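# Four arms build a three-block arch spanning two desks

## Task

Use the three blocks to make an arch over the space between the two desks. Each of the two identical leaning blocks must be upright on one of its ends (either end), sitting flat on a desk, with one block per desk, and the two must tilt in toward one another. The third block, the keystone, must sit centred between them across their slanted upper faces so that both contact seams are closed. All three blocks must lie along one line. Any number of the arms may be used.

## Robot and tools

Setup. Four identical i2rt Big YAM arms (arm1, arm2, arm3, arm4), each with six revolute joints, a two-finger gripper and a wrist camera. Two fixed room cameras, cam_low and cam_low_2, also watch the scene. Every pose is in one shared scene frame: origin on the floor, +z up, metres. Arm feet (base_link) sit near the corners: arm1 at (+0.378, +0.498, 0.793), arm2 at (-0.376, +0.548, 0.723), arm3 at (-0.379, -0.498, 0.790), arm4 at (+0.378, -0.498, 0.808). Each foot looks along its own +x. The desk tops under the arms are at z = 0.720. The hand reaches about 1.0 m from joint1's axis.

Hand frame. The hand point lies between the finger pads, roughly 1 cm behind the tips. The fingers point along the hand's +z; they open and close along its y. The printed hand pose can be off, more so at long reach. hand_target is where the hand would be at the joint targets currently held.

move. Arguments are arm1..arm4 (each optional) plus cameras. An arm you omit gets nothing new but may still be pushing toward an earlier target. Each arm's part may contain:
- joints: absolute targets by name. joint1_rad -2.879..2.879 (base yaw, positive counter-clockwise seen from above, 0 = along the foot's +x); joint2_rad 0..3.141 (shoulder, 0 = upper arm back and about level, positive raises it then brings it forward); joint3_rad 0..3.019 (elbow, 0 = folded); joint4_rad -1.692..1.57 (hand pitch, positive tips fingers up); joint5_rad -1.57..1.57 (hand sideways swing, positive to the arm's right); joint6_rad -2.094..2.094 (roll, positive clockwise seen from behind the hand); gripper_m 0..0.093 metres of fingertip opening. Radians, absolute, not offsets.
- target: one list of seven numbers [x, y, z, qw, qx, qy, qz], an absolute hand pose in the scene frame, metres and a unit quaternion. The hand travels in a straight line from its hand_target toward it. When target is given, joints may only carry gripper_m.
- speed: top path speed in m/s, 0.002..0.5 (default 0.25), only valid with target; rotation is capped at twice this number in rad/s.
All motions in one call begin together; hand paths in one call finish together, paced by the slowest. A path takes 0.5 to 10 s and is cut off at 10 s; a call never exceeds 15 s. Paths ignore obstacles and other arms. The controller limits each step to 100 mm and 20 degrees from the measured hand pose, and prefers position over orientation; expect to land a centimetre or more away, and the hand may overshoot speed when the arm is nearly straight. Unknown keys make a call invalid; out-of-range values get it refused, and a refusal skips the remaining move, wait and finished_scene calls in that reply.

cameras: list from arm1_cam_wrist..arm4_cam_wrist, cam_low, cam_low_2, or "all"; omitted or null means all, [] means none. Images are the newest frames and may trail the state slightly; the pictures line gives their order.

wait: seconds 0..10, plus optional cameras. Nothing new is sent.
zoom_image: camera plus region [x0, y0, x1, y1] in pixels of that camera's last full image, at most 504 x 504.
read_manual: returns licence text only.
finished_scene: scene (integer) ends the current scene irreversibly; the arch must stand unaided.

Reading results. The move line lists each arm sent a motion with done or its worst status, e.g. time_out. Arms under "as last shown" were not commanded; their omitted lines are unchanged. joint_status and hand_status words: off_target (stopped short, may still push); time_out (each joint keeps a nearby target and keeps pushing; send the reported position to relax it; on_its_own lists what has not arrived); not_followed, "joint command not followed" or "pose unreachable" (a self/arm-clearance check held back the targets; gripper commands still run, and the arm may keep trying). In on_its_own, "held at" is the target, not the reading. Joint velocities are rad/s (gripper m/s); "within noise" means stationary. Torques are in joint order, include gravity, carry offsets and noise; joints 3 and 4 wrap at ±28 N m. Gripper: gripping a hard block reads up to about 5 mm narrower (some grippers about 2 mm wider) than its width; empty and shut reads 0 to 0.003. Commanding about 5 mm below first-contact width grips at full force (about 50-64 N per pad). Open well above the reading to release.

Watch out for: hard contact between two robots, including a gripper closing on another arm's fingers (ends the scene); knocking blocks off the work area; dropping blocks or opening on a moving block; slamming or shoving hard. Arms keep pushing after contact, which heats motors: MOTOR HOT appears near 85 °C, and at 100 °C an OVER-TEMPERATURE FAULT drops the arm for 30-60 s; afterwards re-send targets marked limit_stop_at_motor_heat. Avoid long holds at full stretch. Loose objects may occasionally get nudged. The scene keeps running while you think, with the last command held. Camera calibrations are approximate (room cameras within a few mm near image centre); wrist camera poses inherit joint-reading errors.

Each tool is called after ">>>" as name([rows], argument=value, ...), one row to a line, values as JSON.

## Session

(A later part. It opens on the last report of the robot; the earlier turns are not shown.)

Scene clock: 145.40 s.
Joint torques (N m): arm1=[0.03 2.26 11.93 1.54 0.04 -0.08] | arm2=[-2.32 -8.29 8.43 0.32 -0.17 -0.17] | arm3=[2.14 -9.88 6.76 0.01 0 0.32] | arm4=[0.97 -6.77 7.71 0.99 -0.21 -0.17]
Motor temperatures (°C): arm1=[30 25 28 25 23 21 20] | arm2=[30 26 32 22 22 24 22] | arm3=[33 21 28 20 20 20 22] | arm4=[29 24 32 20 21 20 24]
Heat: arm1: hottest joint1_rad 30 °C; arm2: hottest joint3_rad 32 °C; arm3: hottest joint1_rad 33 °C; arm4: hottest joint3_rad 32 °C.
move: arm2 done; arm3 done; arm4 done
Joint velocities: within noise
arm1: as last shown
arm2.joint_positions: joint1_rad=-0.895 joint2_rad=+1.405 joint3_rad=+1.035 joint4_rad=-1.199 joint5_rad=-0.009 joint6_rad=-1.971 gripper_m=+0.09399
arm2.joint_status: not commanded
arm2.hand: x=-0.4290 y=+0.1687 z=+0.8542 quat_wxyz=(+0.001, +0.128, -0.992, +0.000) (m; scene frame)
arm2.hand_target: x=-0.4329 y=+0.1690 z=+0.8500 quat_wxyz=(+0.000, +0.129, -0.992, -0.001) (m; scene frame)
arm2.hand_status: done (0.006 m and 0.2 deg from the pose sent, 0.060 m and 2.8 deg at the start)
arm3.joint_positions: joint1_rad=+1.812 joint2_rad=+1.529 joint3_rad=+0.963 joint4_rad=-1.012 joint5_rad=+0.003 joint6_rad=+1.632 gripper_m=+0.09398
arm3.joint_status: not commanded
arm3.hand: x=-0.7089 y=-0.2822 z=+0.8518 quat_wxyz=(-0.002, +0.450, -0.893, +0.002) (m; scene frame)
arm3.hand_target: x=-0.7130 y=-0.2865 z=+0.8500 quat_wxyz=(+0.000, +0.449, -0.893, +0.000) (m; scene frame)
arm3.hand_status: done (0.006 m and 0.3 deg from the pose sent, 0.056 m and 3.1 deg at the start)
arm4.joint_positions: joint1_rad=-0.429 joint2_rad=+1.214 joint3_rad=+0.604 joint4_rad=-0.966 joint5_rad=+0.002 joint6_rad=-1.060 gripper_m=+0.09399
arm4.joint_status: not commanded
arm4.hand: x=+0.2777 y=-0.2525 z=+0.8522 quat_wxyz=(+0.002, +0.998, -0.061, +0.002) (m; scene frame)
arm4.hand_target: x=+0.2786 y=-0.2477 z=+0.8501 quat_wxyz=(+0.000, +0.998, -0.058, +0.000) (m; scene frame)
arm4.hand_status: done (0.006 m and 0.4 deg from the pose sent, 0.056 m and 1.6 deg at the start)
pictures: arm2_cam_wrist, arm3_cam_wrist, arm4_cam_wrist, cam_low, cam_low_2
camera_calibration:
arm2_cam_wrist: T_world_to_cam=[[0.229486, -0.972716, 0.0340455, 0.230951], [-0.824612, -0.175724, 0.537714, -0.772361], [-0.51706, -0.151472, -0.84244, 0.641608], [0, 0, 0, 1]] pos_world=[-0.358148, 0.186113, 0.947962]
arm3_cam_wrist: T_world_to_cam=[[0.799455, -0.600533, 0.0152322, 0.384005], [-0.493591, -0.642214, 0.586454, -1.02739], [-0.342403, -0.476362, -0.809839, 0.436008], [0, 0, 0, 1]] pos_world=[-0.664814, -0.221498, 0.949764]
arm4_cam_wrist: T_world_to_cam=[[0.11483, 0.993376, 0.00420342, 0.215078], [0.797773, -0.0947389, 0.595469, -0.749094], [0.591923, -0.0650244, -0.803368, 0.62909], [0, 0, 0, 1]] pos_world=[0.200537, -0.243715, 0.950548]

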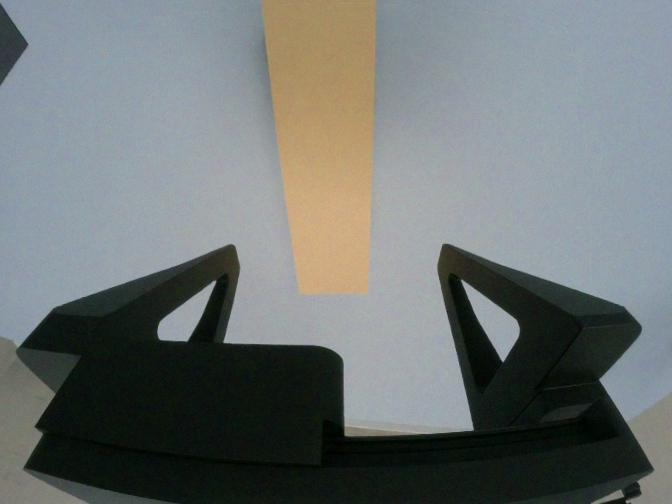

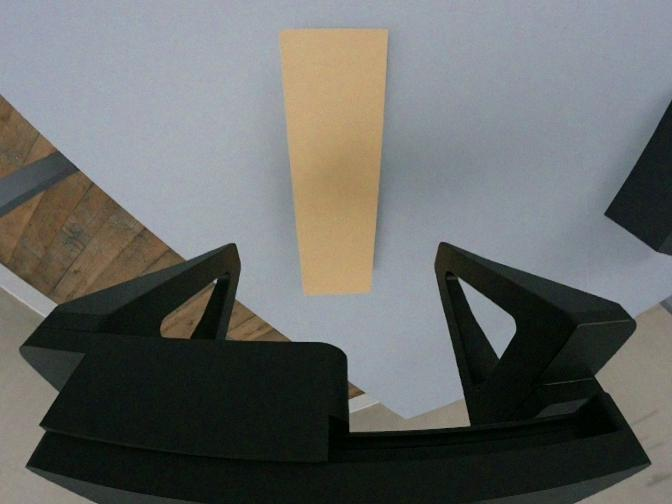

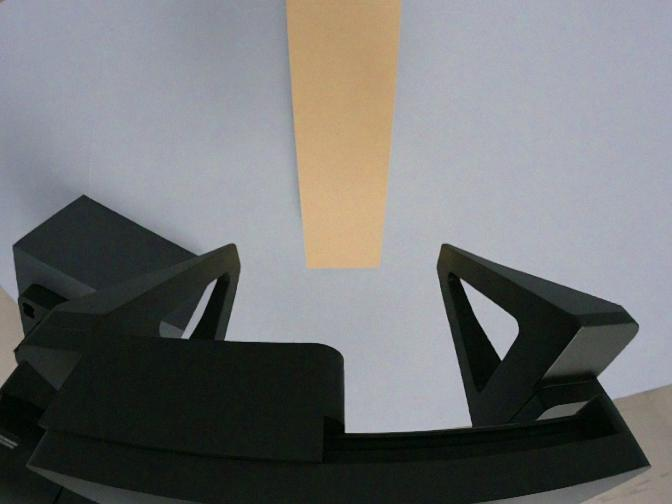

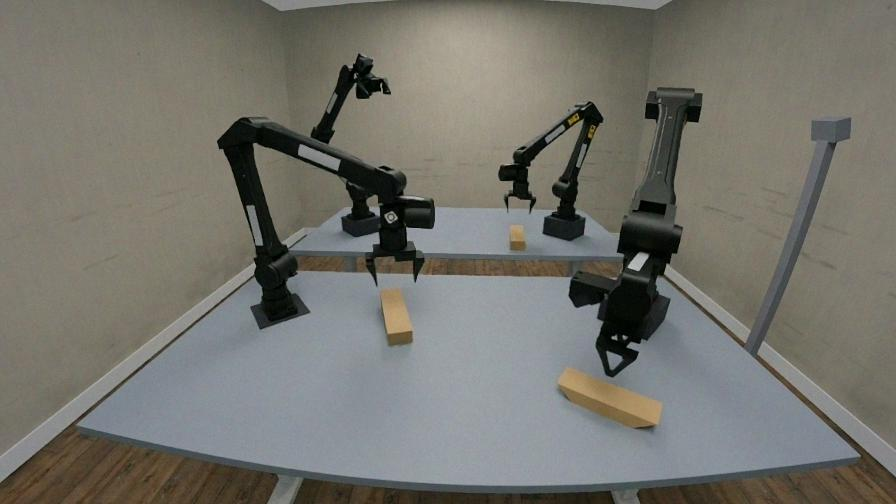

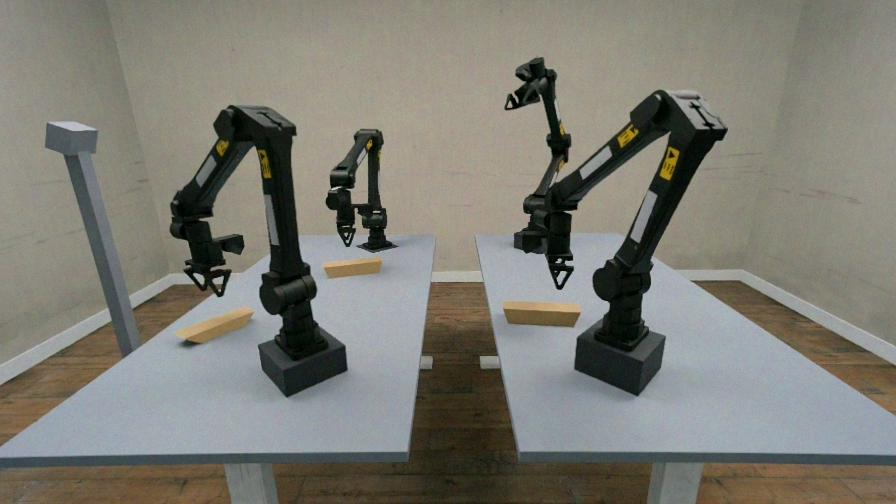

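>>> move(arm2={"target": [-0.463, 0.168, 0.80, 0, 0.1396, -0.9902, 0], "speed": 0.15}, arm3={"target": [-0.719, -0.2945, 0.80, 0, 0.4493, -0.8934, 0], "speed": 0.15}, arm4={"target": [0.279, -0.244, 0.79, 0, 0.9983, -0.0584, 0], "speed": 0.15}, cameras=["arm2_cam_wrist", "arm3_cam_wrist", "arm4_cam_wrist", "cam_low", "cam_low_2"])

Scene clock: 169.47 s.
Joint torques (N m): arm1=[0.03 2.37 11.95 1.52 0.05 -0.08] | arm2=[-1.85 -8.94 7.77 0.38 -0.15 -0.17] | arm3=[2.14 -9.82 6.01 0.03 0.02 0.27] | arm4=[0.97 -7.59 6.45 1.01 -0.18 -0.18]
Motor temperatures (°C): arm1=[30 25 28 25 23 21 20] | arm2=[29 26 32 22 22 24 22] | arm3=[33 22 27 20 20 20 22] | arm4=[29 23 32 20 21 20 24]
Heat: arm1: hottest joint1_rad 30 °C; arm2: hottest joint3_rad 32 °C; arm3: hottest joint1_rad 33 °C; arm4: hottest joint3_rad 32 °C.
move: arm2 done; arm3 done; arm4 done
Joint velocities: within noise
arm1: as last shown
arm2.joint_positions: joint1_rad=-0.970 joint2_rad=+1.482 joint3_rad=+0.973 joint4_rad=-1.058 joint5_rad=-0.009 joint6_rad=-2.062 gripper_m=+0.09399
arm2.joint_status: not commanded
arm2.hand: x=-0.4593 y=+0.1666 z=+0.8052 quat_wxyz=(+0.002, +0.136, -0.991, +0.002) (m; scene frame)
arm2.hand_target: x=-0.4627 y=+0.1680 z=+0.8002 quat_wxyz=(+0.001, +0.138, -0.990, +0.000) (m; scene frame)
arm2.hand_status: done (0.007 m and 0.6 deg from the pose sent, 0.064 m and 1.4 deg at the start; a joint's target at an end of its range on 23 of 37 steps)
arm3.joint_positions: joint1_rad=+1.839 joint2_rad=+1.616 joint3_rad=+0.910 joint4_rad=-0.868 joint5_rad=+0.003 joint6_rad=+1.656 gripper_m=+0.09398
arm3.joint_status: not commanded
arm3.hand: x=-0.7163 y=-0.2900 z=+0.8027 quat_wxyz=(-0.001, +0.451, -0.893, +0.000) (m; scene frame)
arm3.hand_target: x=-0.7190 y=-0.2944 z=+0.8000 quat_wxyz=(+0.000, +0.449, -0.893, +0.000) (m; scene frame)
arm3.hand_status: done (0.006 m and 0.2 deg from the pose sent, 0.054 m and 0.3 deg at the start)
arm4.joint_positions: joint1_rad=-0.435 joint2_rad=+1.377 joint3_rad=+0.535 joint4_rad=-0.734 joint5_rad=+0.002 joint6_rad=-1.067 gripper_m=+0.09399
arm4.joint_status: not commanded
arm4.hand: x=+0.2779 y=-0.2486 z=+0.7923 quat_wxyz=(+0.002, +0.998, -0.061, +0.002) (m; scene frame)
arm4.hand_target: x=+0.2789 y=-0.2438 z=+0.7902 quat_wxyz=(-0.001, +0.998, -0.059, +0.000) (m; scene frame)
arm4.hand_status: done (0.005 m and 0.4 deg from the pose sent, 0.063 m and 0.4 deg at the start)
pictures: arm2_cam_wrist, arm3_cam_wrist, arm4_cam_wrist, cam_low, cam_low_2
camera_calibration:
arm2_cam_wrist: T_world_to_cam=[[0.244857, -0.968861, 0.0367926, 0.241758], [-0.821282, -0.187092, 0.538974, -0.768943], [-0.515307, -0.162189, -0.841519, 0.586232], [0, 0, 0, 1]] pos_world=[-0.388625, 0.185446, 0.89887]
arm3_cam_wrist: T_world_to_cam=[[0.800799, -0.598826, 0.0113606, 0.390622], [-0.490319, -0.644565, 0.586621, -1.00582], [-0.343961, -0.475336, -0.809782, 0.3892], [0, 0, 0, 1]] pos_world=[-0.672111, -0.2294, 0.900763]
arm4_cam_wrist: T_world_to_cam=[[0.11478, 0.993382, 0.00427416, 0.211381], [0.797826, -0.0947461, 0.595396, -0.713164], [0.591861, -0.0649294, -0.803421, 0.581186], [0, 0, 0, 1]] pos_world=[0.200737, -0.239816, 0.890648]

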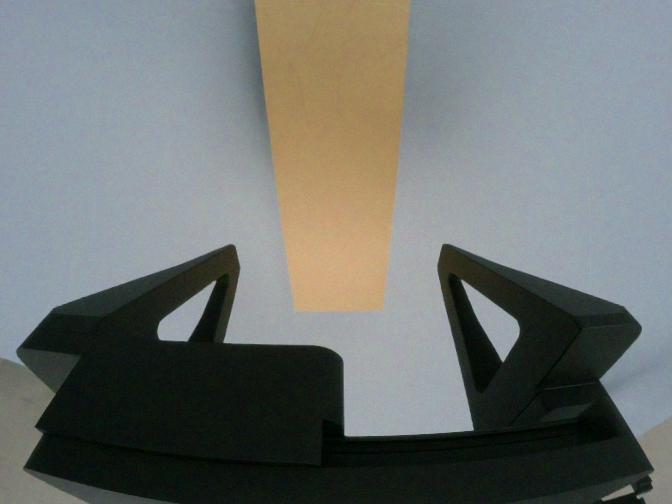

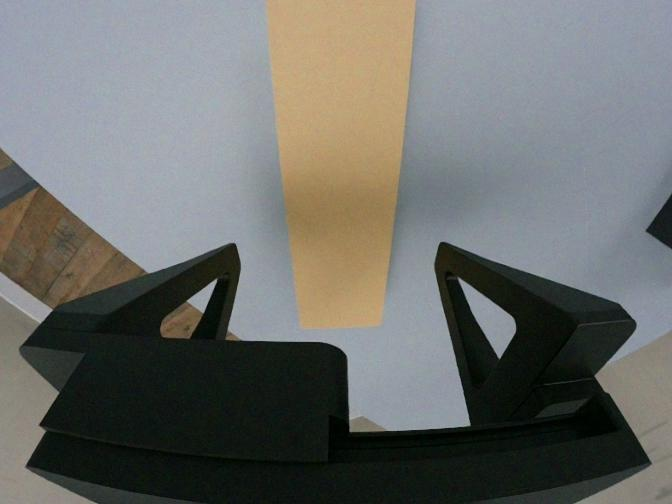

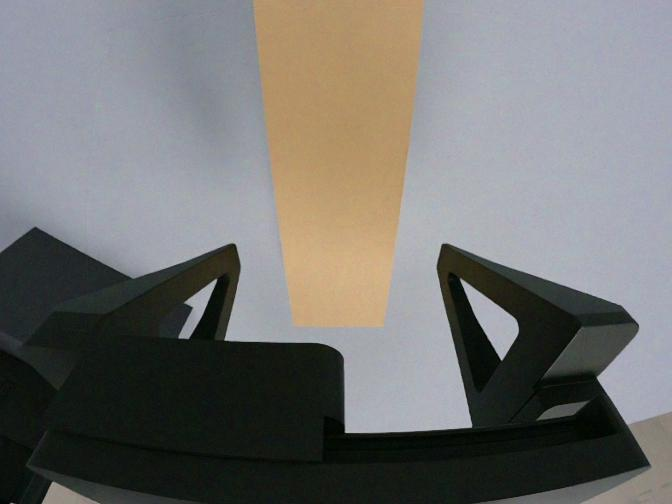

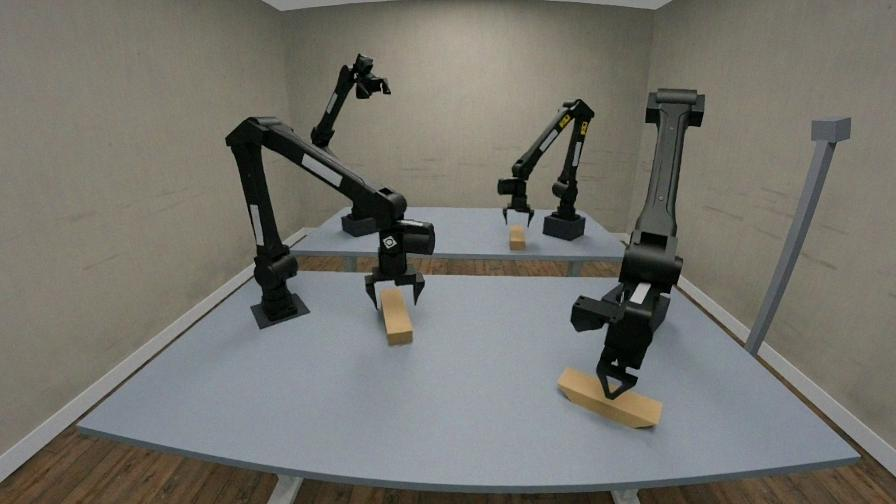

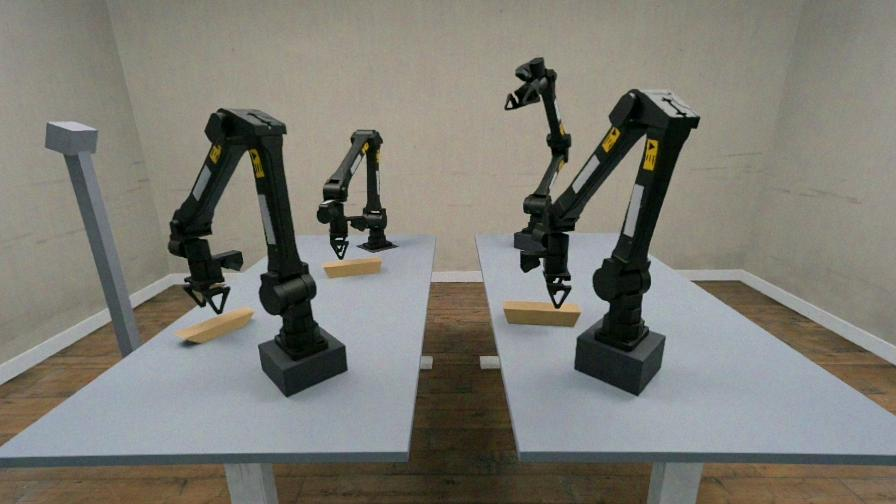

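>>> move(arm2={"target": [-0.463, 0.168, 0.738, 0, 0.1396, -0.9902, 0], "speed": 0.1}, arm3={"target": [-0.719, -0.2945, 0.748, 0, 0.4493, -0.8934, 0], "speed": 0.1}, arm4={"target": [0.279, -0.244, 0.741, 0, 0.9983, -0.0584, 0], "speed": 0.1}, cameras=["arm2_cam_wrist", "arm3_cam_wrist", "arm4_cam_wrist", "cam_low", "cam_low_2"])

Scene clock: 175.53 s.
Joint torques (N m): arm1=[0.03 2.37 11.96 1.52 0.05 -0.08] | arm2=[-1.79 -9.17 6.76 0.38 -0.17 -0.17] | arm3=[1.85 -10.64 5.01 -0.02 0.01 0.28] | arm4=[0.91 -8.47 4.85 1.02 -0.18 -0.17]
Motor temperatures (°C): arm1=[30 25 28 25 23 21 19] | arm2=[29 26 32 22 22 24 22] | arm3=[33 22 27 20 20 20 22] | arm4=[29 23 31 20 21 20 24]
Heat: arm1: hottest joint1_rad 30 °C; arm2: hottest joint3_rad 32 °C; arm3: hottest joint1_rad 33 °C; arm4: hottest joint3_rad 31 °C.
move: arm2 done; arm3 done; arm4 done
Joint velocities: within noise
arm1: as last shown
arm2.joint_positions: joint1_rad=-0.970 joint2_rad=+1.584 joint3_rad=+0.898 joint4_rad=-0.878 joint5_rad=-0.009 joint6_rad=-2.064 gripper_m=+0.09399
arm2.joint_status: not commanded
arm2.hand: x=-0.4604 y=+0.1652 z=+0.7440 quat_wxyz=(+0.003, +0.136, -0.991, +0.003) (m; scene frame)
arm2.hand_target: x=-0.4628 y=+0.1681 z=+0.7380 quat_wxyz=(+0.000, +0.139, -0.990, +0.000) (m; scene frame)
arm2.hand_status: done (0.007 m and 0.6 deg from the pose sent, 0.067 m and 0.6 deg at the start; a joint's target at an end of its range on 39 of 41 steps)
arm3.joint_positions: joint1_rad=+1.839 joint2_rad=+1.723 joint3_rad=+0.871 joint4_rad=-0.719 joint5_rad=+0.003 joint6_rad=+1.656 gripper_m=+0.09398
arm3.joint_status: not commanded
arm3.hand: x=-0.7176 y=-0.2892 z=+0.7521 quat_wxyz=(+0.000, +0.451, -0.893, -0.001) (m; scene frame)
arm3.hand_target: x=-0.7188 y=-0.2945 z=+0.7481 quat_wxyz=(+0.000, +0.450, -0.893, +0.000) (m; scene frame)
arm3.hand_status: done (0.007 m and 0.2 deg from the pose sent, 0.055 m and 0.2 deg at the start)
arm4.joint_positions: joint1_rad=-0.435 joint2_rad=+1.539 joint3_rad=+0.500 joint4_rad=-0.536 joint5_rad=+0.002 joint6_rad=-1.067 gripper_m=+0.09399
arm4.joint_status: not commanded
arm4.hand: x=+0.2773 y=-0.2469 z=+0.7440 quat_wxyz=(+0.002, +0.998, -0.061, +0.002) (m; scene frame)
arm4.hand_target: x=+0.2791 y=-0.2444 z=+0.7410 quat_wxyz=(+0.001, +0.998, -0.059, +0.000) (m; scene frame)
arm4.hand_status: done (0.005 m and 0.4 deg from the pose sent, 0.052 m and 0.4 deg at the start)
pictures: arm2_cam_wrist, arm3_cam_wrist, arm4_cam_wrist, cam_low, cam_low_2
camera_calibration:
arm2_cam_wrist: T_world_to_cam=[[0.246357, -0.968377, 0.0394263, 0.241563], [-0.820647, -0.186787, 0.540045, -0.737625], [-0.515603, -0.165399, -0.840712, 0.533774], [0, 0, 0, 1]] pos_world=[-0.389625, 0.184431, 0.837577]
arm3_cam_wrist: T_world_to_cam=[[0.800796, -0.598885, 0.00792656, 0.395202], [-0.488625, -0.645595, 0.586901, -0.97552], [-0.346369, -0.473861, -0.80962, 0.346536], [0, 0, 0, 1]] pos_world=[-0.67311, -0.2289, 0.849964]
arm4_cam_wrist: T_world_to_cam=[[0.114719, 0.993384, 0.00516799, 0.209327], [0.798059, -0.0952581, 0.595002, -0.683672], [0.591558, -0.0641339, -0.803708, 0.543411], [0, 0, 0, 1]] pos_world=[0.200137, -0.238217, 0.842448]

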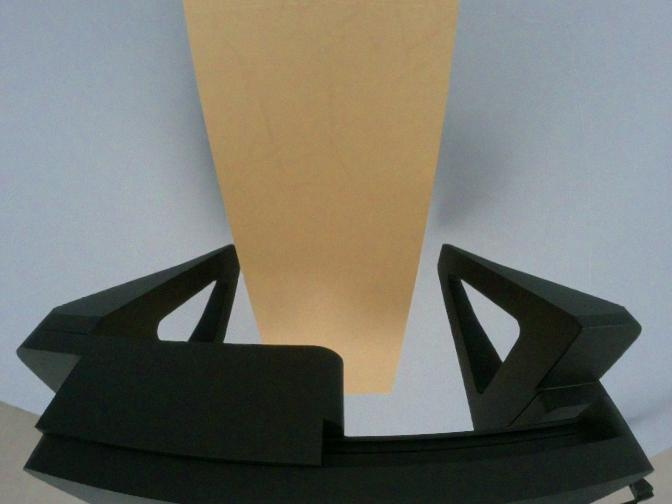

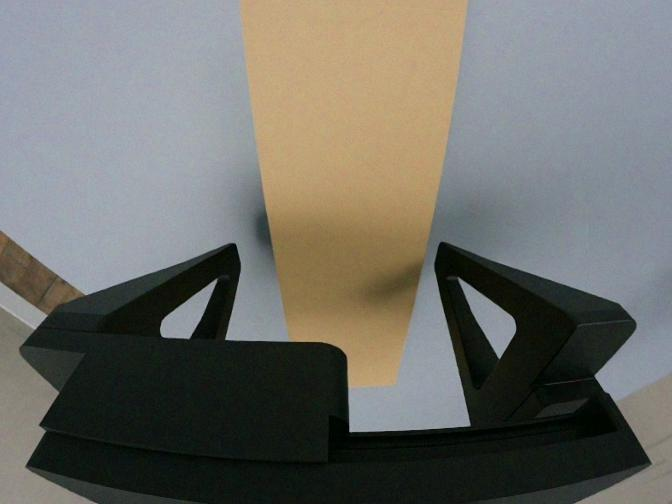

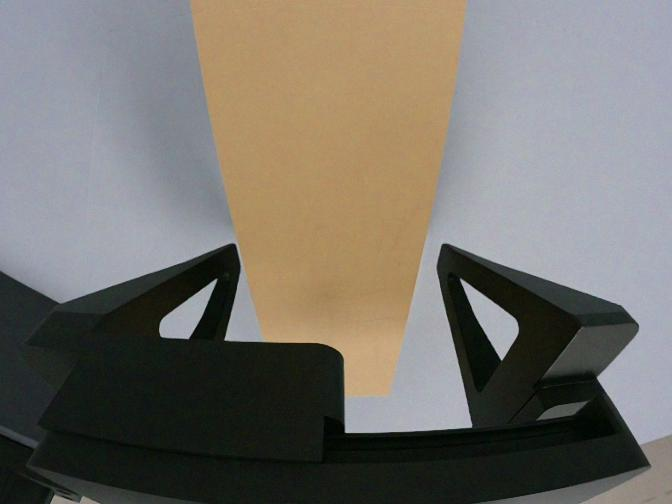

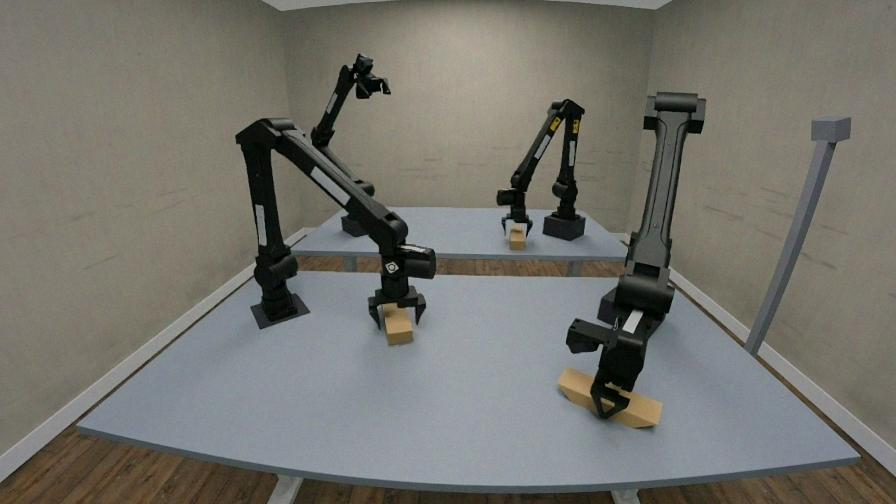

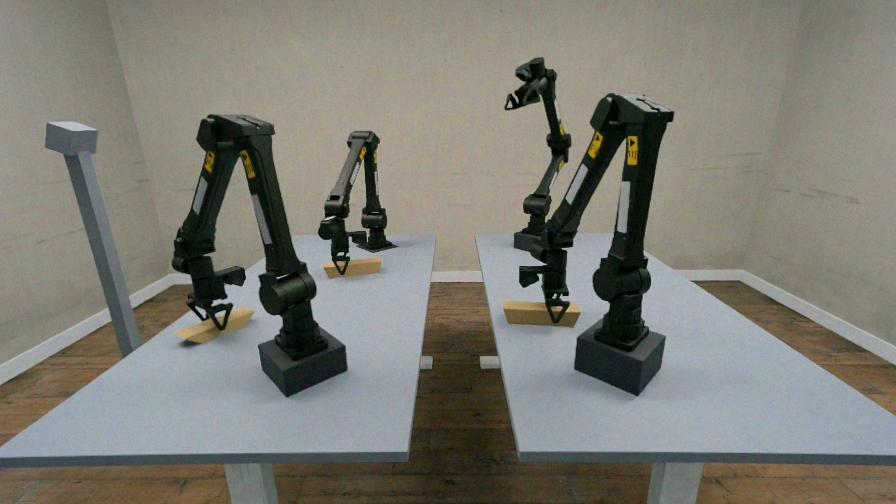

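>>> move(arm2={"joints": {"gripper_m": 0.056}}, arm3={"joints": {"gripper_m": 0.056}}, arm4={"joints": {"gripper_m": 0.056}}, cameras=["arm2_cam_wrist", "arm3_cam_wrist", "arm4_cam_wrist", "cam_low", "cam_low_2"])

Scene clock: 177.33 s.
Joint torques (N m): arm1=[0.09 2.26 11.93 1.5 0.04 -0.08] | arm2=[-1.85 -9.29 6.83 0.29 -0.16 -0.14] | arm3=[1.79 -10.05 5.15 0.13 0.03 0.3] | arm4=[1.03 -8.53 5.01 0.99 -0.13 -0.16]
Motor temperatures (°C): arm1=[30 25 28 25 23 21 19] | arm2=[29 26 32 22 22 24 22] | arm3=[33 22 27 20 20 20 22] | arm4=[29 23 31 20 21 20 24]
Heat: arm1: hottest joint1_rad 30 °C; arm2: hottest joint3_rad 32 °C; arm3: hottest joint1_rad 33 °C; arm4: hottest joint3_rad 31 °C.
move: arm2 off_target; arm3 off_target; arm4 done
Joint velocities: within noise
arm1: as last shown
arm2.joint_positions: joint1_rad=-0.970 joint2_rad=+1.584 joint3_rad=+0.897 joint4_rad=-0.878 joint5_rad=-0.009 joint6_rad=-2.071 gripper_m=+0.05970
arm2.joint_status: gripper_m off_target (ended at +0.05973, target +0.05600)
arm2.hand: x=-0.4602 y=+0.1657 z=+0.7437 quat_wxyz=(+0.002, +0.140, -0.990, +0.002) (m; scene frame)
arm2.hand_target: x=-0.4628 y=+0.1681 z=+0.7380 quat_wxyz=(+0.000, +0.142, -0.990, -0.001) (m; scene frame)
arm2.hand_status: not commanded
arm3.joint_positions: joint1_rad=+1.839 joint2_rad=+1.723 joint3_rad=+0.869 joint4_rad=-0.719 joint5_rad=+0.003 joint6_rad=+1.660 gripper_m=+0.06109
arm3.joint_status: gripper_m off_target (ended at +0.06111, target +0.05600)
arm3.hand: x=-0.7165 y=-0.2899 z=+0.7515 quat_wxyz=(-0.001, +0.449, -0.893, +0.000) (m; scene frame)
arm3.hand_target: x=-0.7186 y=-0.2946 z=+0.7480 quat_wxyz=(+0.000, +0.448, -0.894, +0.000) (m; scene frame)
arm3.hand_status: not commanded
arm4.joint_positions: joint1_rad=-0.435 joint2_rad=+1.539 joint3_rad=+0.497 joint4_rad=-0.536 joint5_rad=-0.003 joint6_rad=-1.071 gripper_m=+0.05868
arm4.joint_status: all done
arm4.hand: x=+0.2771 y=-0.2486 z=+0.7435 quat_wxyz=(+0.004, +0.998, -0.058, +0.000) (m; scene frame)
arm4.hand_target: x=+0.2787 y=-0.2447 z=+0.7410 quat_wxyz=(+0.001, +0.998, -0.056, -0.001) (m; scene frame)
arm4.hand_status: not commanded
pictures: arm2_cam_wrist, arm3_cam_wrist, arm4_cam_wrist, cam_low, cam_low_2
camera_calibration:
arm2_cam_wrist: T_world_to_cam=[[0.253814, -0.966493, 0.0383325, 0.246015], [-0.819289, -0.193753, 0.539653, -0.735201], [-0.514144, -0.168377, -0.841014, 0.53501], [0, 0, 0, 1]] pos_world=[-0.389711, 0.185408, 0.837274]
arm3_cam_wrist: T_world_to_cam=[[0.798914, -0.601357, 0.0102548, 0.390159], [-0.491766, -0.643314, 0.586782, -0.976563], [-0.346269, -0.473832, -0.80968, 0.346353], [0, 0, 0, 1]] pos_world=[-0.672013, -0.229498, 0.849464]
arm4_cam_wrist: T_world_to_cam=[[0.110242, 0.993905, 0.000606951, 0.215868], [0.80042, -0.089143, 0.592774, -0.680874], [0.589215, -0.0648627, -0.805369, 0.544696], [0, 0, 0, 1]] pos_world=[0.200245, -0.239917, 0.842154]

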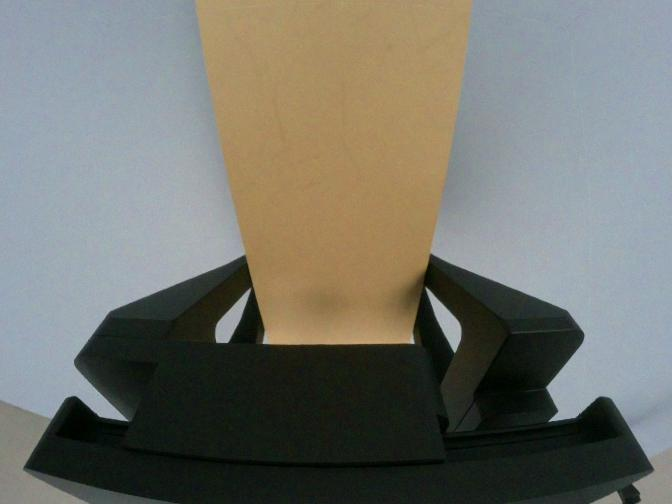

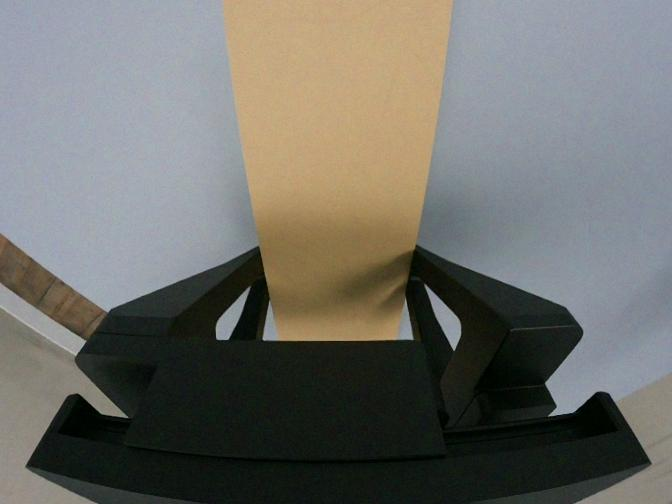

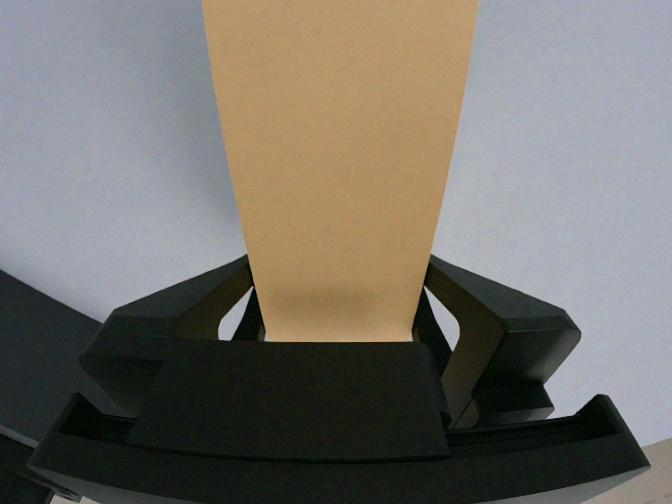

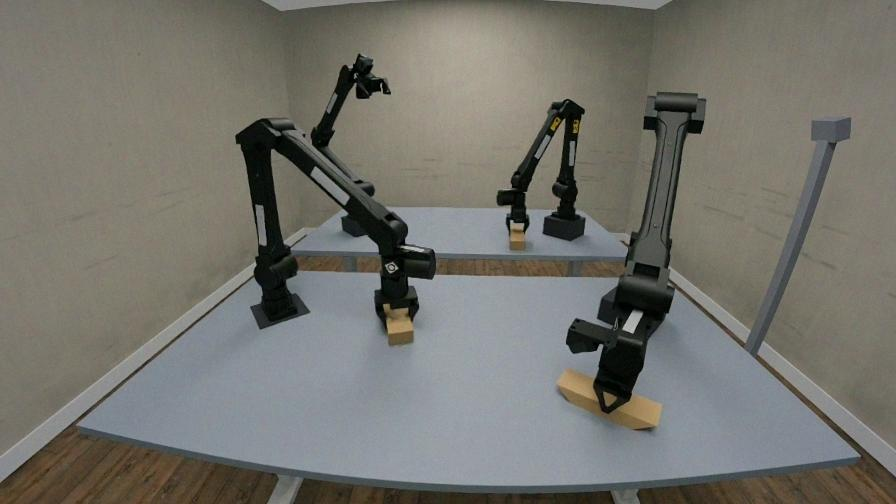

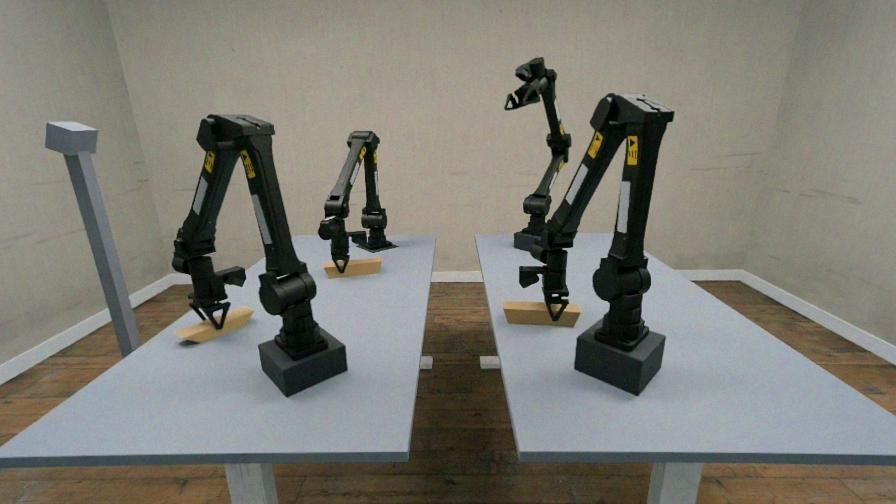

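>>> move(arm2={"joints": {"gripper_m": 0.048}}, arm3={"joints": {"gripper_m": 0.048}}, arm4={"joints": {"gripper_m": 0.048}}, cameras=[])

>>> move(arm2={"target": [-0.463, 0.168, 0.80, 0, 0.1423, -0.9898, 0], "speed": 0.08}, arm3={"target": [-0.719, -0.2945, 0.80, 0, 0.4480, -0.8940, 0], "speed": 0.08}, arm4={"target": [0.279, -0.2445, 0.80, 0, 0.9984, -0.0560, 0], "speed": 0.08}, cameras=["arm2_cam_wrist", "arm3_cam_wrist", "arm4_cam_wrist", "cam_low", "cam_low_2"])

Scene clock: 179.53 s.
Joint torques (N m): arm1=[0.03 2.26 11.96 1.54 0.05 -0.09] | arm2=[-1.79 -9.17 6.86 0.38 -0.15 -0.16] | arm3=[2.37 -10.34 5.16 0.01 0 0.27] | arm4=[1.03 -8.47 5 0.98 -0.12 -0.16]
Motor temperatures (°C): arm1=[30 25 28 25 23 21 19] | arm2=[29 26 32 22 22 24 22] | arm3=[33 22 27 20 20 20 22] | arm4=[29 23 31 20 21 20 24]
Heat: arm1: hottest joint1_rad 30 °C; arm2: hottest joint3_rad 32 °C; arm3: hottest joint1_rad 33 °C; arm4: hottest joint3_rad 31 °C.
move: arm2 off_target; arm3 off_target; arm4 off_target
Joint velocities: within noise
arm1: as last shown
arm2.joint_positions: joint1_rad=-0.970 joint2_rad=+1.584 joint3_rad=+0.897 joint4_rad=-0.878 joint5_rad=-0.009 joint6_rad=-2.071 gripper_m=+0.05970
arm2.joint_status: gripper_m off_target (ended at +0.05970, target +0.04800)
arm2.hand: x=-0.4602 y=+0.1657 z=+0.7437 quat_wxyz=(+0.002, +0.140, -0.990, +0.002) (m; scene frame)
arm2.hand_target: x=-0.4628 y=+0.1681 z=+0.7380 quat_wxyz=(+0.000, +0.142, -0.990, -0.001) (m; scene frame)
arm2.hand_status: not commanded
arm3.joint_positions: joint1_rad=+1.839 joint2_rad=+1.723 joint3_rad=+0.869 joint4_rad=-0.719 joint5_rad=+0.003 joint6_rad=+1.660 gripper_m=+0.06109
arm3.joint_status: gripper_m off_target (ended at +0.06109, target +0.04800)
arm3.hand: x=-0.7165 y=-0.2899 z=+0.7515 quat_wxyz=(-0.001, +0.449, -0.893, +0.000) (m; scene frame)
arm3.hand_target: x=-0.7186 y=-0.2946 z=+0.7480 quat_wxyz=(+0.000, +0.448, -0.894, +0.000) (m; scene frame)
arm3.hand_status: not commanded
arm4.joint_positions: joint1_rad=-0.435 joint2_rad=+1.539 joint3_rad=+0.497 joint4_rad=-0.536 joint5_rad=-0.003 joint6_rad=-1.071 gripper_m=+0.05865
arm4.joint_status: gripper_m off_target (ended at +0.05865, target +0.04800)
arm4.hand: x=+0.2771 y=-0.2486 z=+0.7435 quat_wxyz=(+0.004, +0.998, -0.058, +0.000) (m; scene frame)
arm4.hand_target: x=+0.2787 y=-0.2447 z=+0.7410 quat_wxyz=(+0.001, +0.998, -0.056, -0.001) (m; scene frame)
arm4.hand_status: not commanded
pictures: none
No camera images: "cameras" was empty.

Scene clock: 181.07 s.
Joint torques (N m): arm1=[-0.03 2.32 11.99 1.51 0.05 -0.08] | arm2=[-1.9 -11.11 13.15 -0.68 -0.13 -0.16] | arm3=[1.73 -12.63 8.55 -0.73 -0.02 0.29] | arm4=[0.91 -10.46 9.31 -0.32 -0.08 -0.16]
Motor temperatures (°C): arm1=[30 25 28 25 23 21 19] | arm2=[29 26 32 22 22 24 22] | arm3=[33 23 27 20 20 20 22] | arm4=[29 23 31 20 21 20 24]
Heat: arm1: hottest joint1_rad 30 °C; arm2: hottest joint3_rad 32 °C; arm3: hottest joint1_rad 33 °C; arm4: hottest joint3_rad 31 °C.
move: arm2 off_target; arm3 off_target; arm4 off_target
Joint velocities: within noise
arm1: as last shown
arm2.joint_positions: joint1_rad=-0.970 joint2_rad=+1.511 joint3_rad=+0.897 joint4_rad=-1.025 joint5_rad=-0.009 joint6_rad=-2.065 gripper_m=+0.05970
arm2.joint_status: not commanded
arm2.hand: x=-0.4536 y=+0.1941 z=+0.7707 quat_wxyz=(-0.011, +0.137, -0.990, -0.033) (m; scene frame)
arm2.hand_target: x=-0.4630 y=+0.1677 z=+0.8004 quat_wxyz=(+0.003, +0.138, -0.990, +0.004) (m; scene frame)
arm2.hand_status: off_target (0.040 m and 4.0 deg from the pose sent, 0.056 m and 0.5 deg at the start; a joint's target at an end of its range on 45 of 46 steps)
arm3.joint_positions: joint1_rad=+1.839 joint2_rad=+1.646 joint3_rad=+0.869 joint4_rad=-0.846 joint5_rad=+0.003 joint6_rad=+1.658 gripper_m=+0.06109
arm3.joint_status: not commanded
arm3.hand: x=-0.6999 y=-0.3000 z=+0.7802 quat_wxyz=(-0.014, +0.450, -0.893, +0.021) (m; scene frame)
arm3.hand_target: x=-0.7186 y=-0.2947 z=+0.8000 quat_wxyz=(+0.001, +0.449, -0.894, +0.000) (m; scene frame)
arm3.hand_status: off_target (0.028 m and 3.0 deg from the pose sent, 0.049 m and 0.2 deg at the start)
arm4.joint_positions: joint1_rad=-0.435 joint2_rad=+1.388 joint3_rad=+0.497 joint4_rad=-0.743 joint5_rad=+0.004 joint6_rad=-1.067 gripper_m=+0.05864
arm4.joint_status: not commanded
arm4.hand: x=+0.2872 y=-0.2708 z=+0.7808 quat_wxyz=(+0.028, +0.998, -0.060, +0.015) (m; scene frame)
arm4.hand_target: x=+0.2797 y=-0.2448 z=+0.7996 quat_wxyz=(-0.001, +0.998, -0.058, +0.002) (m; scene frame)
arm4.hand_status: off_target (0.034 m and 3.7 deg from the pose sent, 0.057 m and 0.5 deg at the start)
pictures: arm2_cam_wrist, arm3_cam_wrist, arm4_cam_wrist, cam_low, cam_low_2
camera_calibration:
arm2_cam_wrist: T_world_to_cam=[[0.246998, -0.968612, -0.0279807, 0.319126], [-0.82917, -0.226207, 0.511183, -0.715093], [-0.501467, -0.103061, -0.859016, 0.572903], [0, 0, 0, 1]] pos_world=[-0.384464, 0.206394, 0.866606]
arm3_cam_wrist: T_world_to_cam=[[0.798332, -0.599125, 0.0609579, 0.331227], [-0.516138, -0.628554, 0.581825, -1.00058], [-0.310271, -0.495952, -0.811026, 0.390114], [0, 0, 0, 1]] pos_world=[-0.659823, -0.236992, 0.878362]
arm4_cam_wrist: T_world_to_cam=[[0.115223, 0.992276, -0.0459554, 0.271234], [0.783825, -0.0624034, 0.617839, -0.72054], [0.610199, -0.10721, -0.784961, 0.533945], [0, 0, 0, 1]] pos_world=[0.207713, -0.256859, 0.876768]

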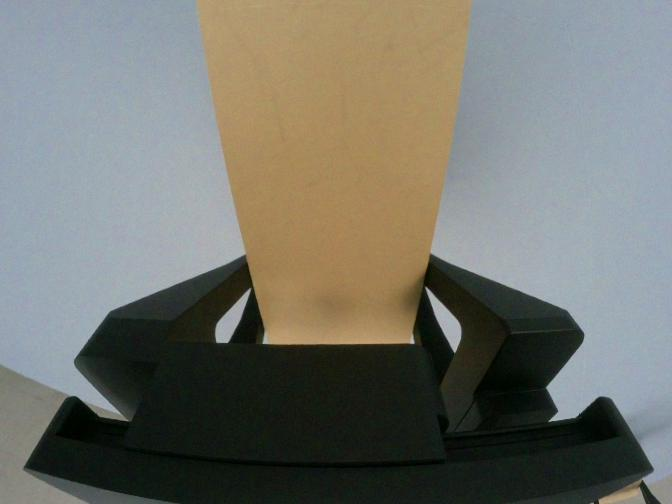

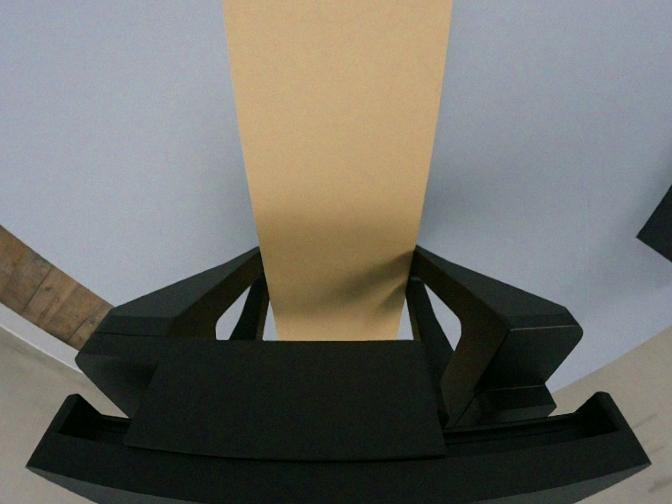

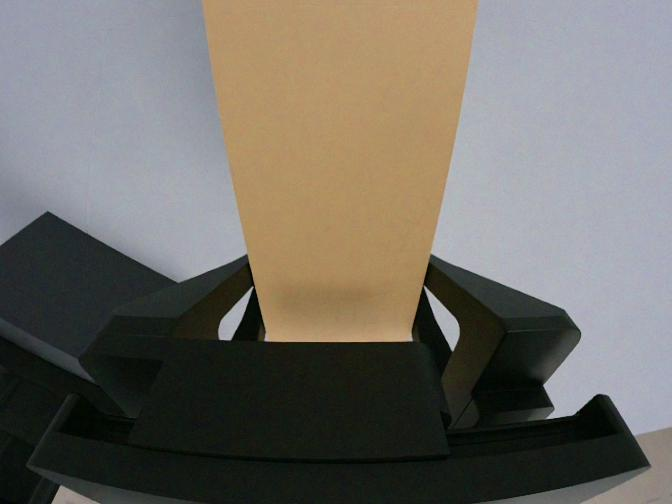

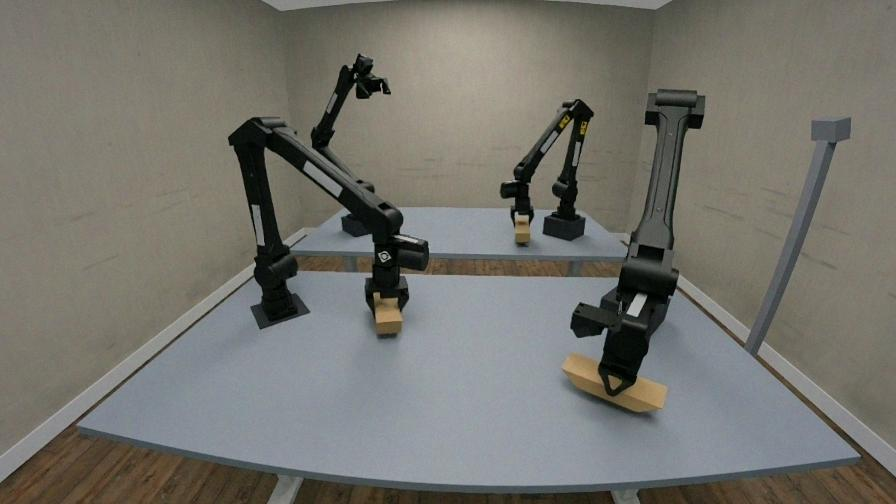

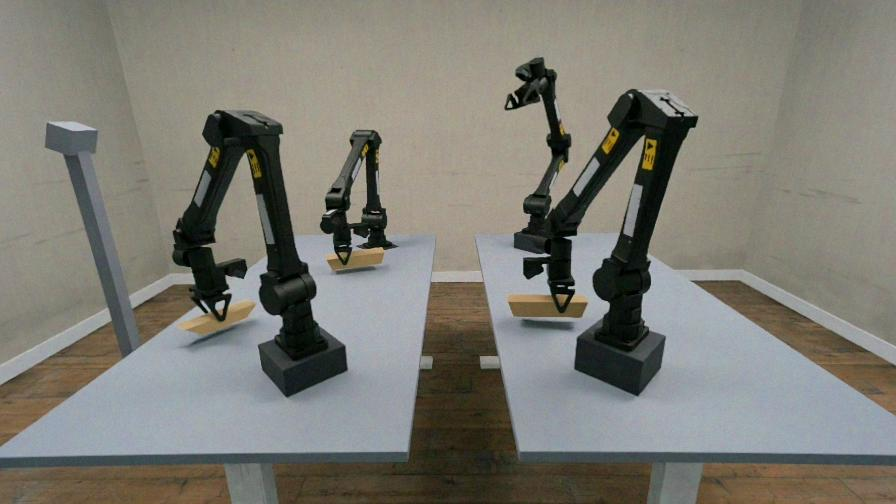

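>>> move(arm2={"target": [-0.463, 0.168, 0.86, 0, 0.1423, -0.9898, 0], "speed": 0.1}, arm3={"target": [-0.719, -0.2945, 0.86, 0, 0.4480, -0.8940, 0], "speed": 0.1}, arm4={"target": [0.279, -0.2445, 0.86, 0, 0.9984, -0.0560, 0], "speed": 0.1}, cameras=["arm2_cam_wrist", "arm3_cam_wrist", "arm4_cam_wrist", "cam_low", "cam_low_2"])

Scene clock: 184.10 s.
Joint torques (N m): arm1=[0.09 2.26 11.97 1.52 0.05 -0.08] | arm2=[-1.79 -10.75 14.23 -0.76 -0.11 -0.17] | arm3=[1.79 -11.11 11.3 -0.65 -0.02 0.31] | arm4=[0.97 -9.35 11.59 -0.43 -0.23 -0.19]
Motor temperatures (°C): arm1=[30 25 28 25 23 21 19] | arm2=[29 26 32 22 22 24 22] | arm3=[33 23 27 20 20 20 22] | arm4=[29 24 31 20 21 20 24]
Heat: arm1: hottest joint1_rad 30 °C; arm2: hottest joint3_rad 32 °C; arm3: hottest joint1_rad 33 °C; arm4: hottest joint3_rad 31 °C.
move: arm2 off_target; arm3 off_target; arm4 off_target
Joint velocities: within noise
arm1.joint_positions: joint1_rad=+0.252 joint2_rad=+0.565 joint3_rad=+1.417 joint4_rad=-1.312 joint5_rad=+0.231 joint6_rad=+0.335 gripper_m=+0.09396
arm1.joint_status: not commanded
arm1.hand: x=+0.2345 y=+0.3433 z=+1.3639 quat_wxyz=(-0.255, -0.816, -0.228, +0.467) (m; scene frame)
arm1.hand_target: x=+0.2364 y=+0.3466 z=+1.3781 quat_wxyz=(-0.264, -0.808, -0.223, +0.477) (m; scene frame)
arm1.hand_status: not commanded
arm2.joint_positions: joint1_rad=-0.970 joint2_rad=+1.436 joint3_rad=+0.990 joint4_rad=-1.202 joint5_rad=-0.006 joint6_rad=-2.065 gripper_m=+0.05970
arm2.joint_status: not commanded
arm2.hand: x=-0.4538 y=+0.1925 z=+0.8285 quat_wxyz=(-0.011, +0.137, -0.990, -0.037) (m; scene frame)
arm2.hand_target: x=-0.4624 y=+0.1698 z=+0.8601 quat_wxyz=(+0.003, +0.138, -0.990, +0.000) (m; scene frame)
arm2.hand_status: off_target (0.041 m and 4.5 deg from the pose sent, 0.093 m and 4.0 deg at the start; a joint's target at an end of its range on 42 of 43 steps)
arm3.joint_positions: joint1_rad=+1.839 joint2_rad=+1.537 joint3_rad=+0.914 joint4_rad=-1.012 joint5_rad=+0.003 joint6_rad=+1.658 gripper_m=+0.06109
arm3.joint_status: not commanded
arm3.hand: x=-0.6945 y=-0.3033 z=+0.8335 quat_wxyz=(-0.018, +0.450, -0.893, +0.026) (m; scene frame)
arm3.hand_target: x=-0.7193 y=-0.2943 z=+0.8603 quat_wxyz=(+0.002, +0.449, -0.894, -0.003) (m; scene frame)
arm3.hand_status: off_target (0.037 m and 3.6 deg from the pose sent, 0.082 m and 3.0 deg at the start)
arm4.joint_positions: joint1_rad=-0.435 joint2_rad=+1.240 joint3_rad=+0.563 joint4_rad=-0.970 joint5_rad=+0.004 joint6_rad=-1.070 gripper_m=+0.05864
arm4.joint_status: not commanded
arm4.hand: x=+0.2881 y=-0.2730 z=+0.8344 quat_wxyz=(+0.034, +0.998, -0.059, +0.018) (m; scene frame)
arm4.hand_target: x=+0.2795 y=-0.2457 z=+0.8595 quat_wxyz=(+0.000, +0.998, -0.056, +0.000) (m; scene frame)
arm4.hand_status: off_target (0.039 m and 4.4 deg from the pose sent, 0.084 m and 3.7 deg at the start)
pictures: arm2_cam_wrist, arm3_cam_wrist, arm4_cam_wrist, cam_low, cam_low_2
camera_calibration:
arm2_cam_wrist: T_world_to_cam=[[0.247064, -0.968293, -0.0369752, 0.326651], [-0.828573, -0.230891, 0.510056, -0.743001], [-0.502421, -0.0953798, -0.859346, 0.620527], [0, 0, 0, 1]] pos_world=[-0.384568, 0.203927, 0.924297]
arm3_cam_wrist: T_world_to_cam=[[0.797654, -0.5987, 0.0728469, 0.311432], [-0.522058, -0.624915, 0.580462, -1.03275], [-0.301999, -0.501038, -0.811022, 0.437566], [0, 0, 0, 1]] pos_world=[-0.655426, -0.239691, 0.931662]
arm4_cam_wrist: T_world_to_cam=[[0.11239, 0.992016, -0.0572123, 0.285893], [0.781163, -0.0526233, 0.622105, -0.754569], [0.614128, -0.114611, -0.78084, 0.568611], [0, 0, 0, 1]] pos_world=[0.20811, -0.25815, 0.929772]

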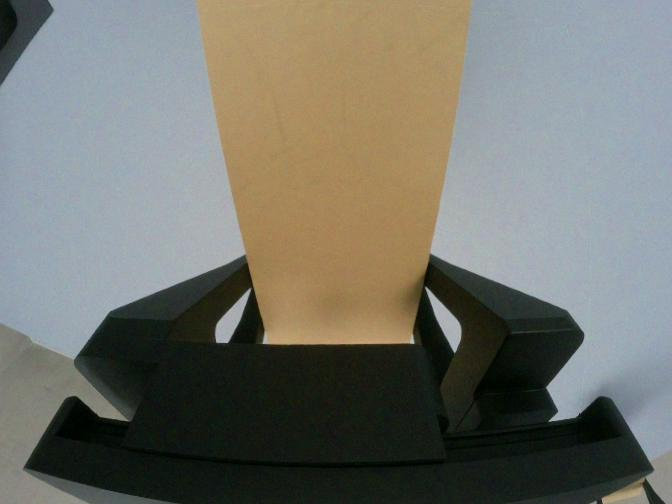

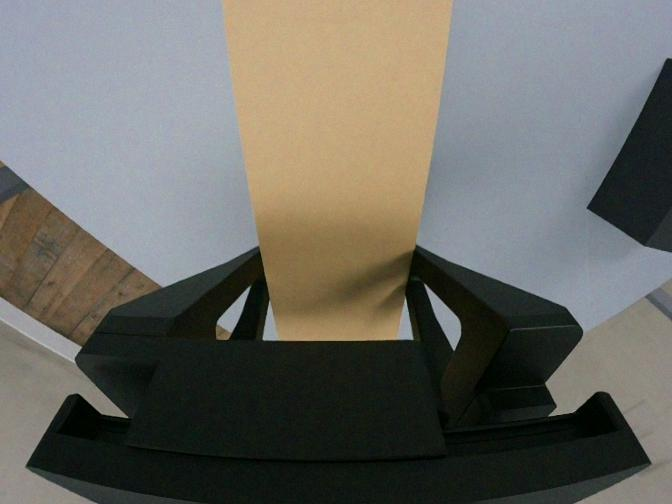

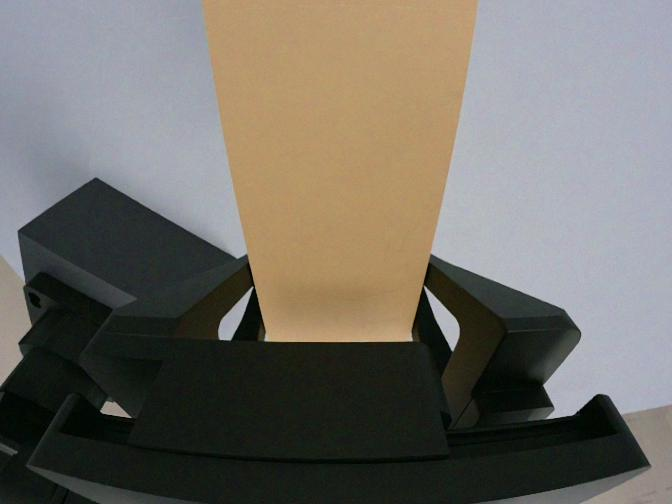

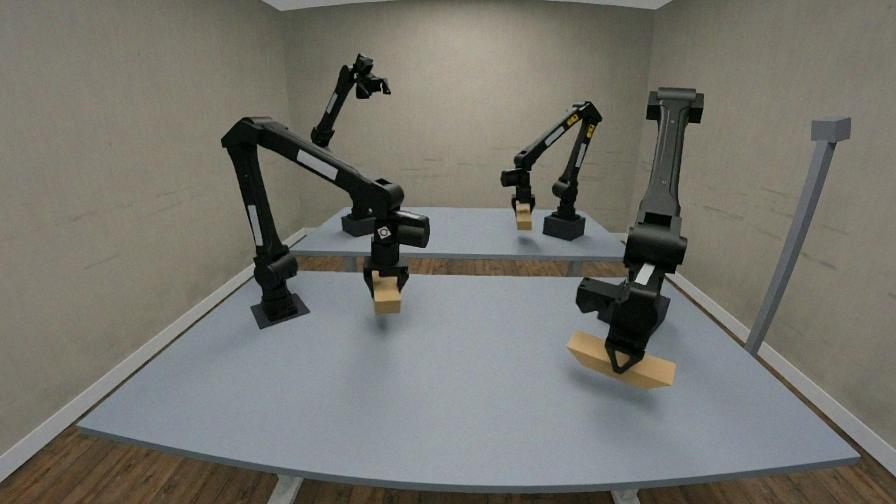

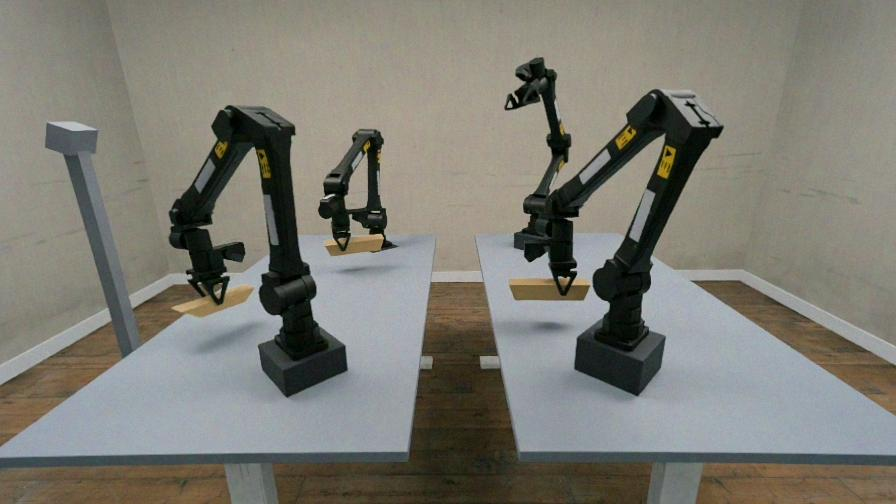

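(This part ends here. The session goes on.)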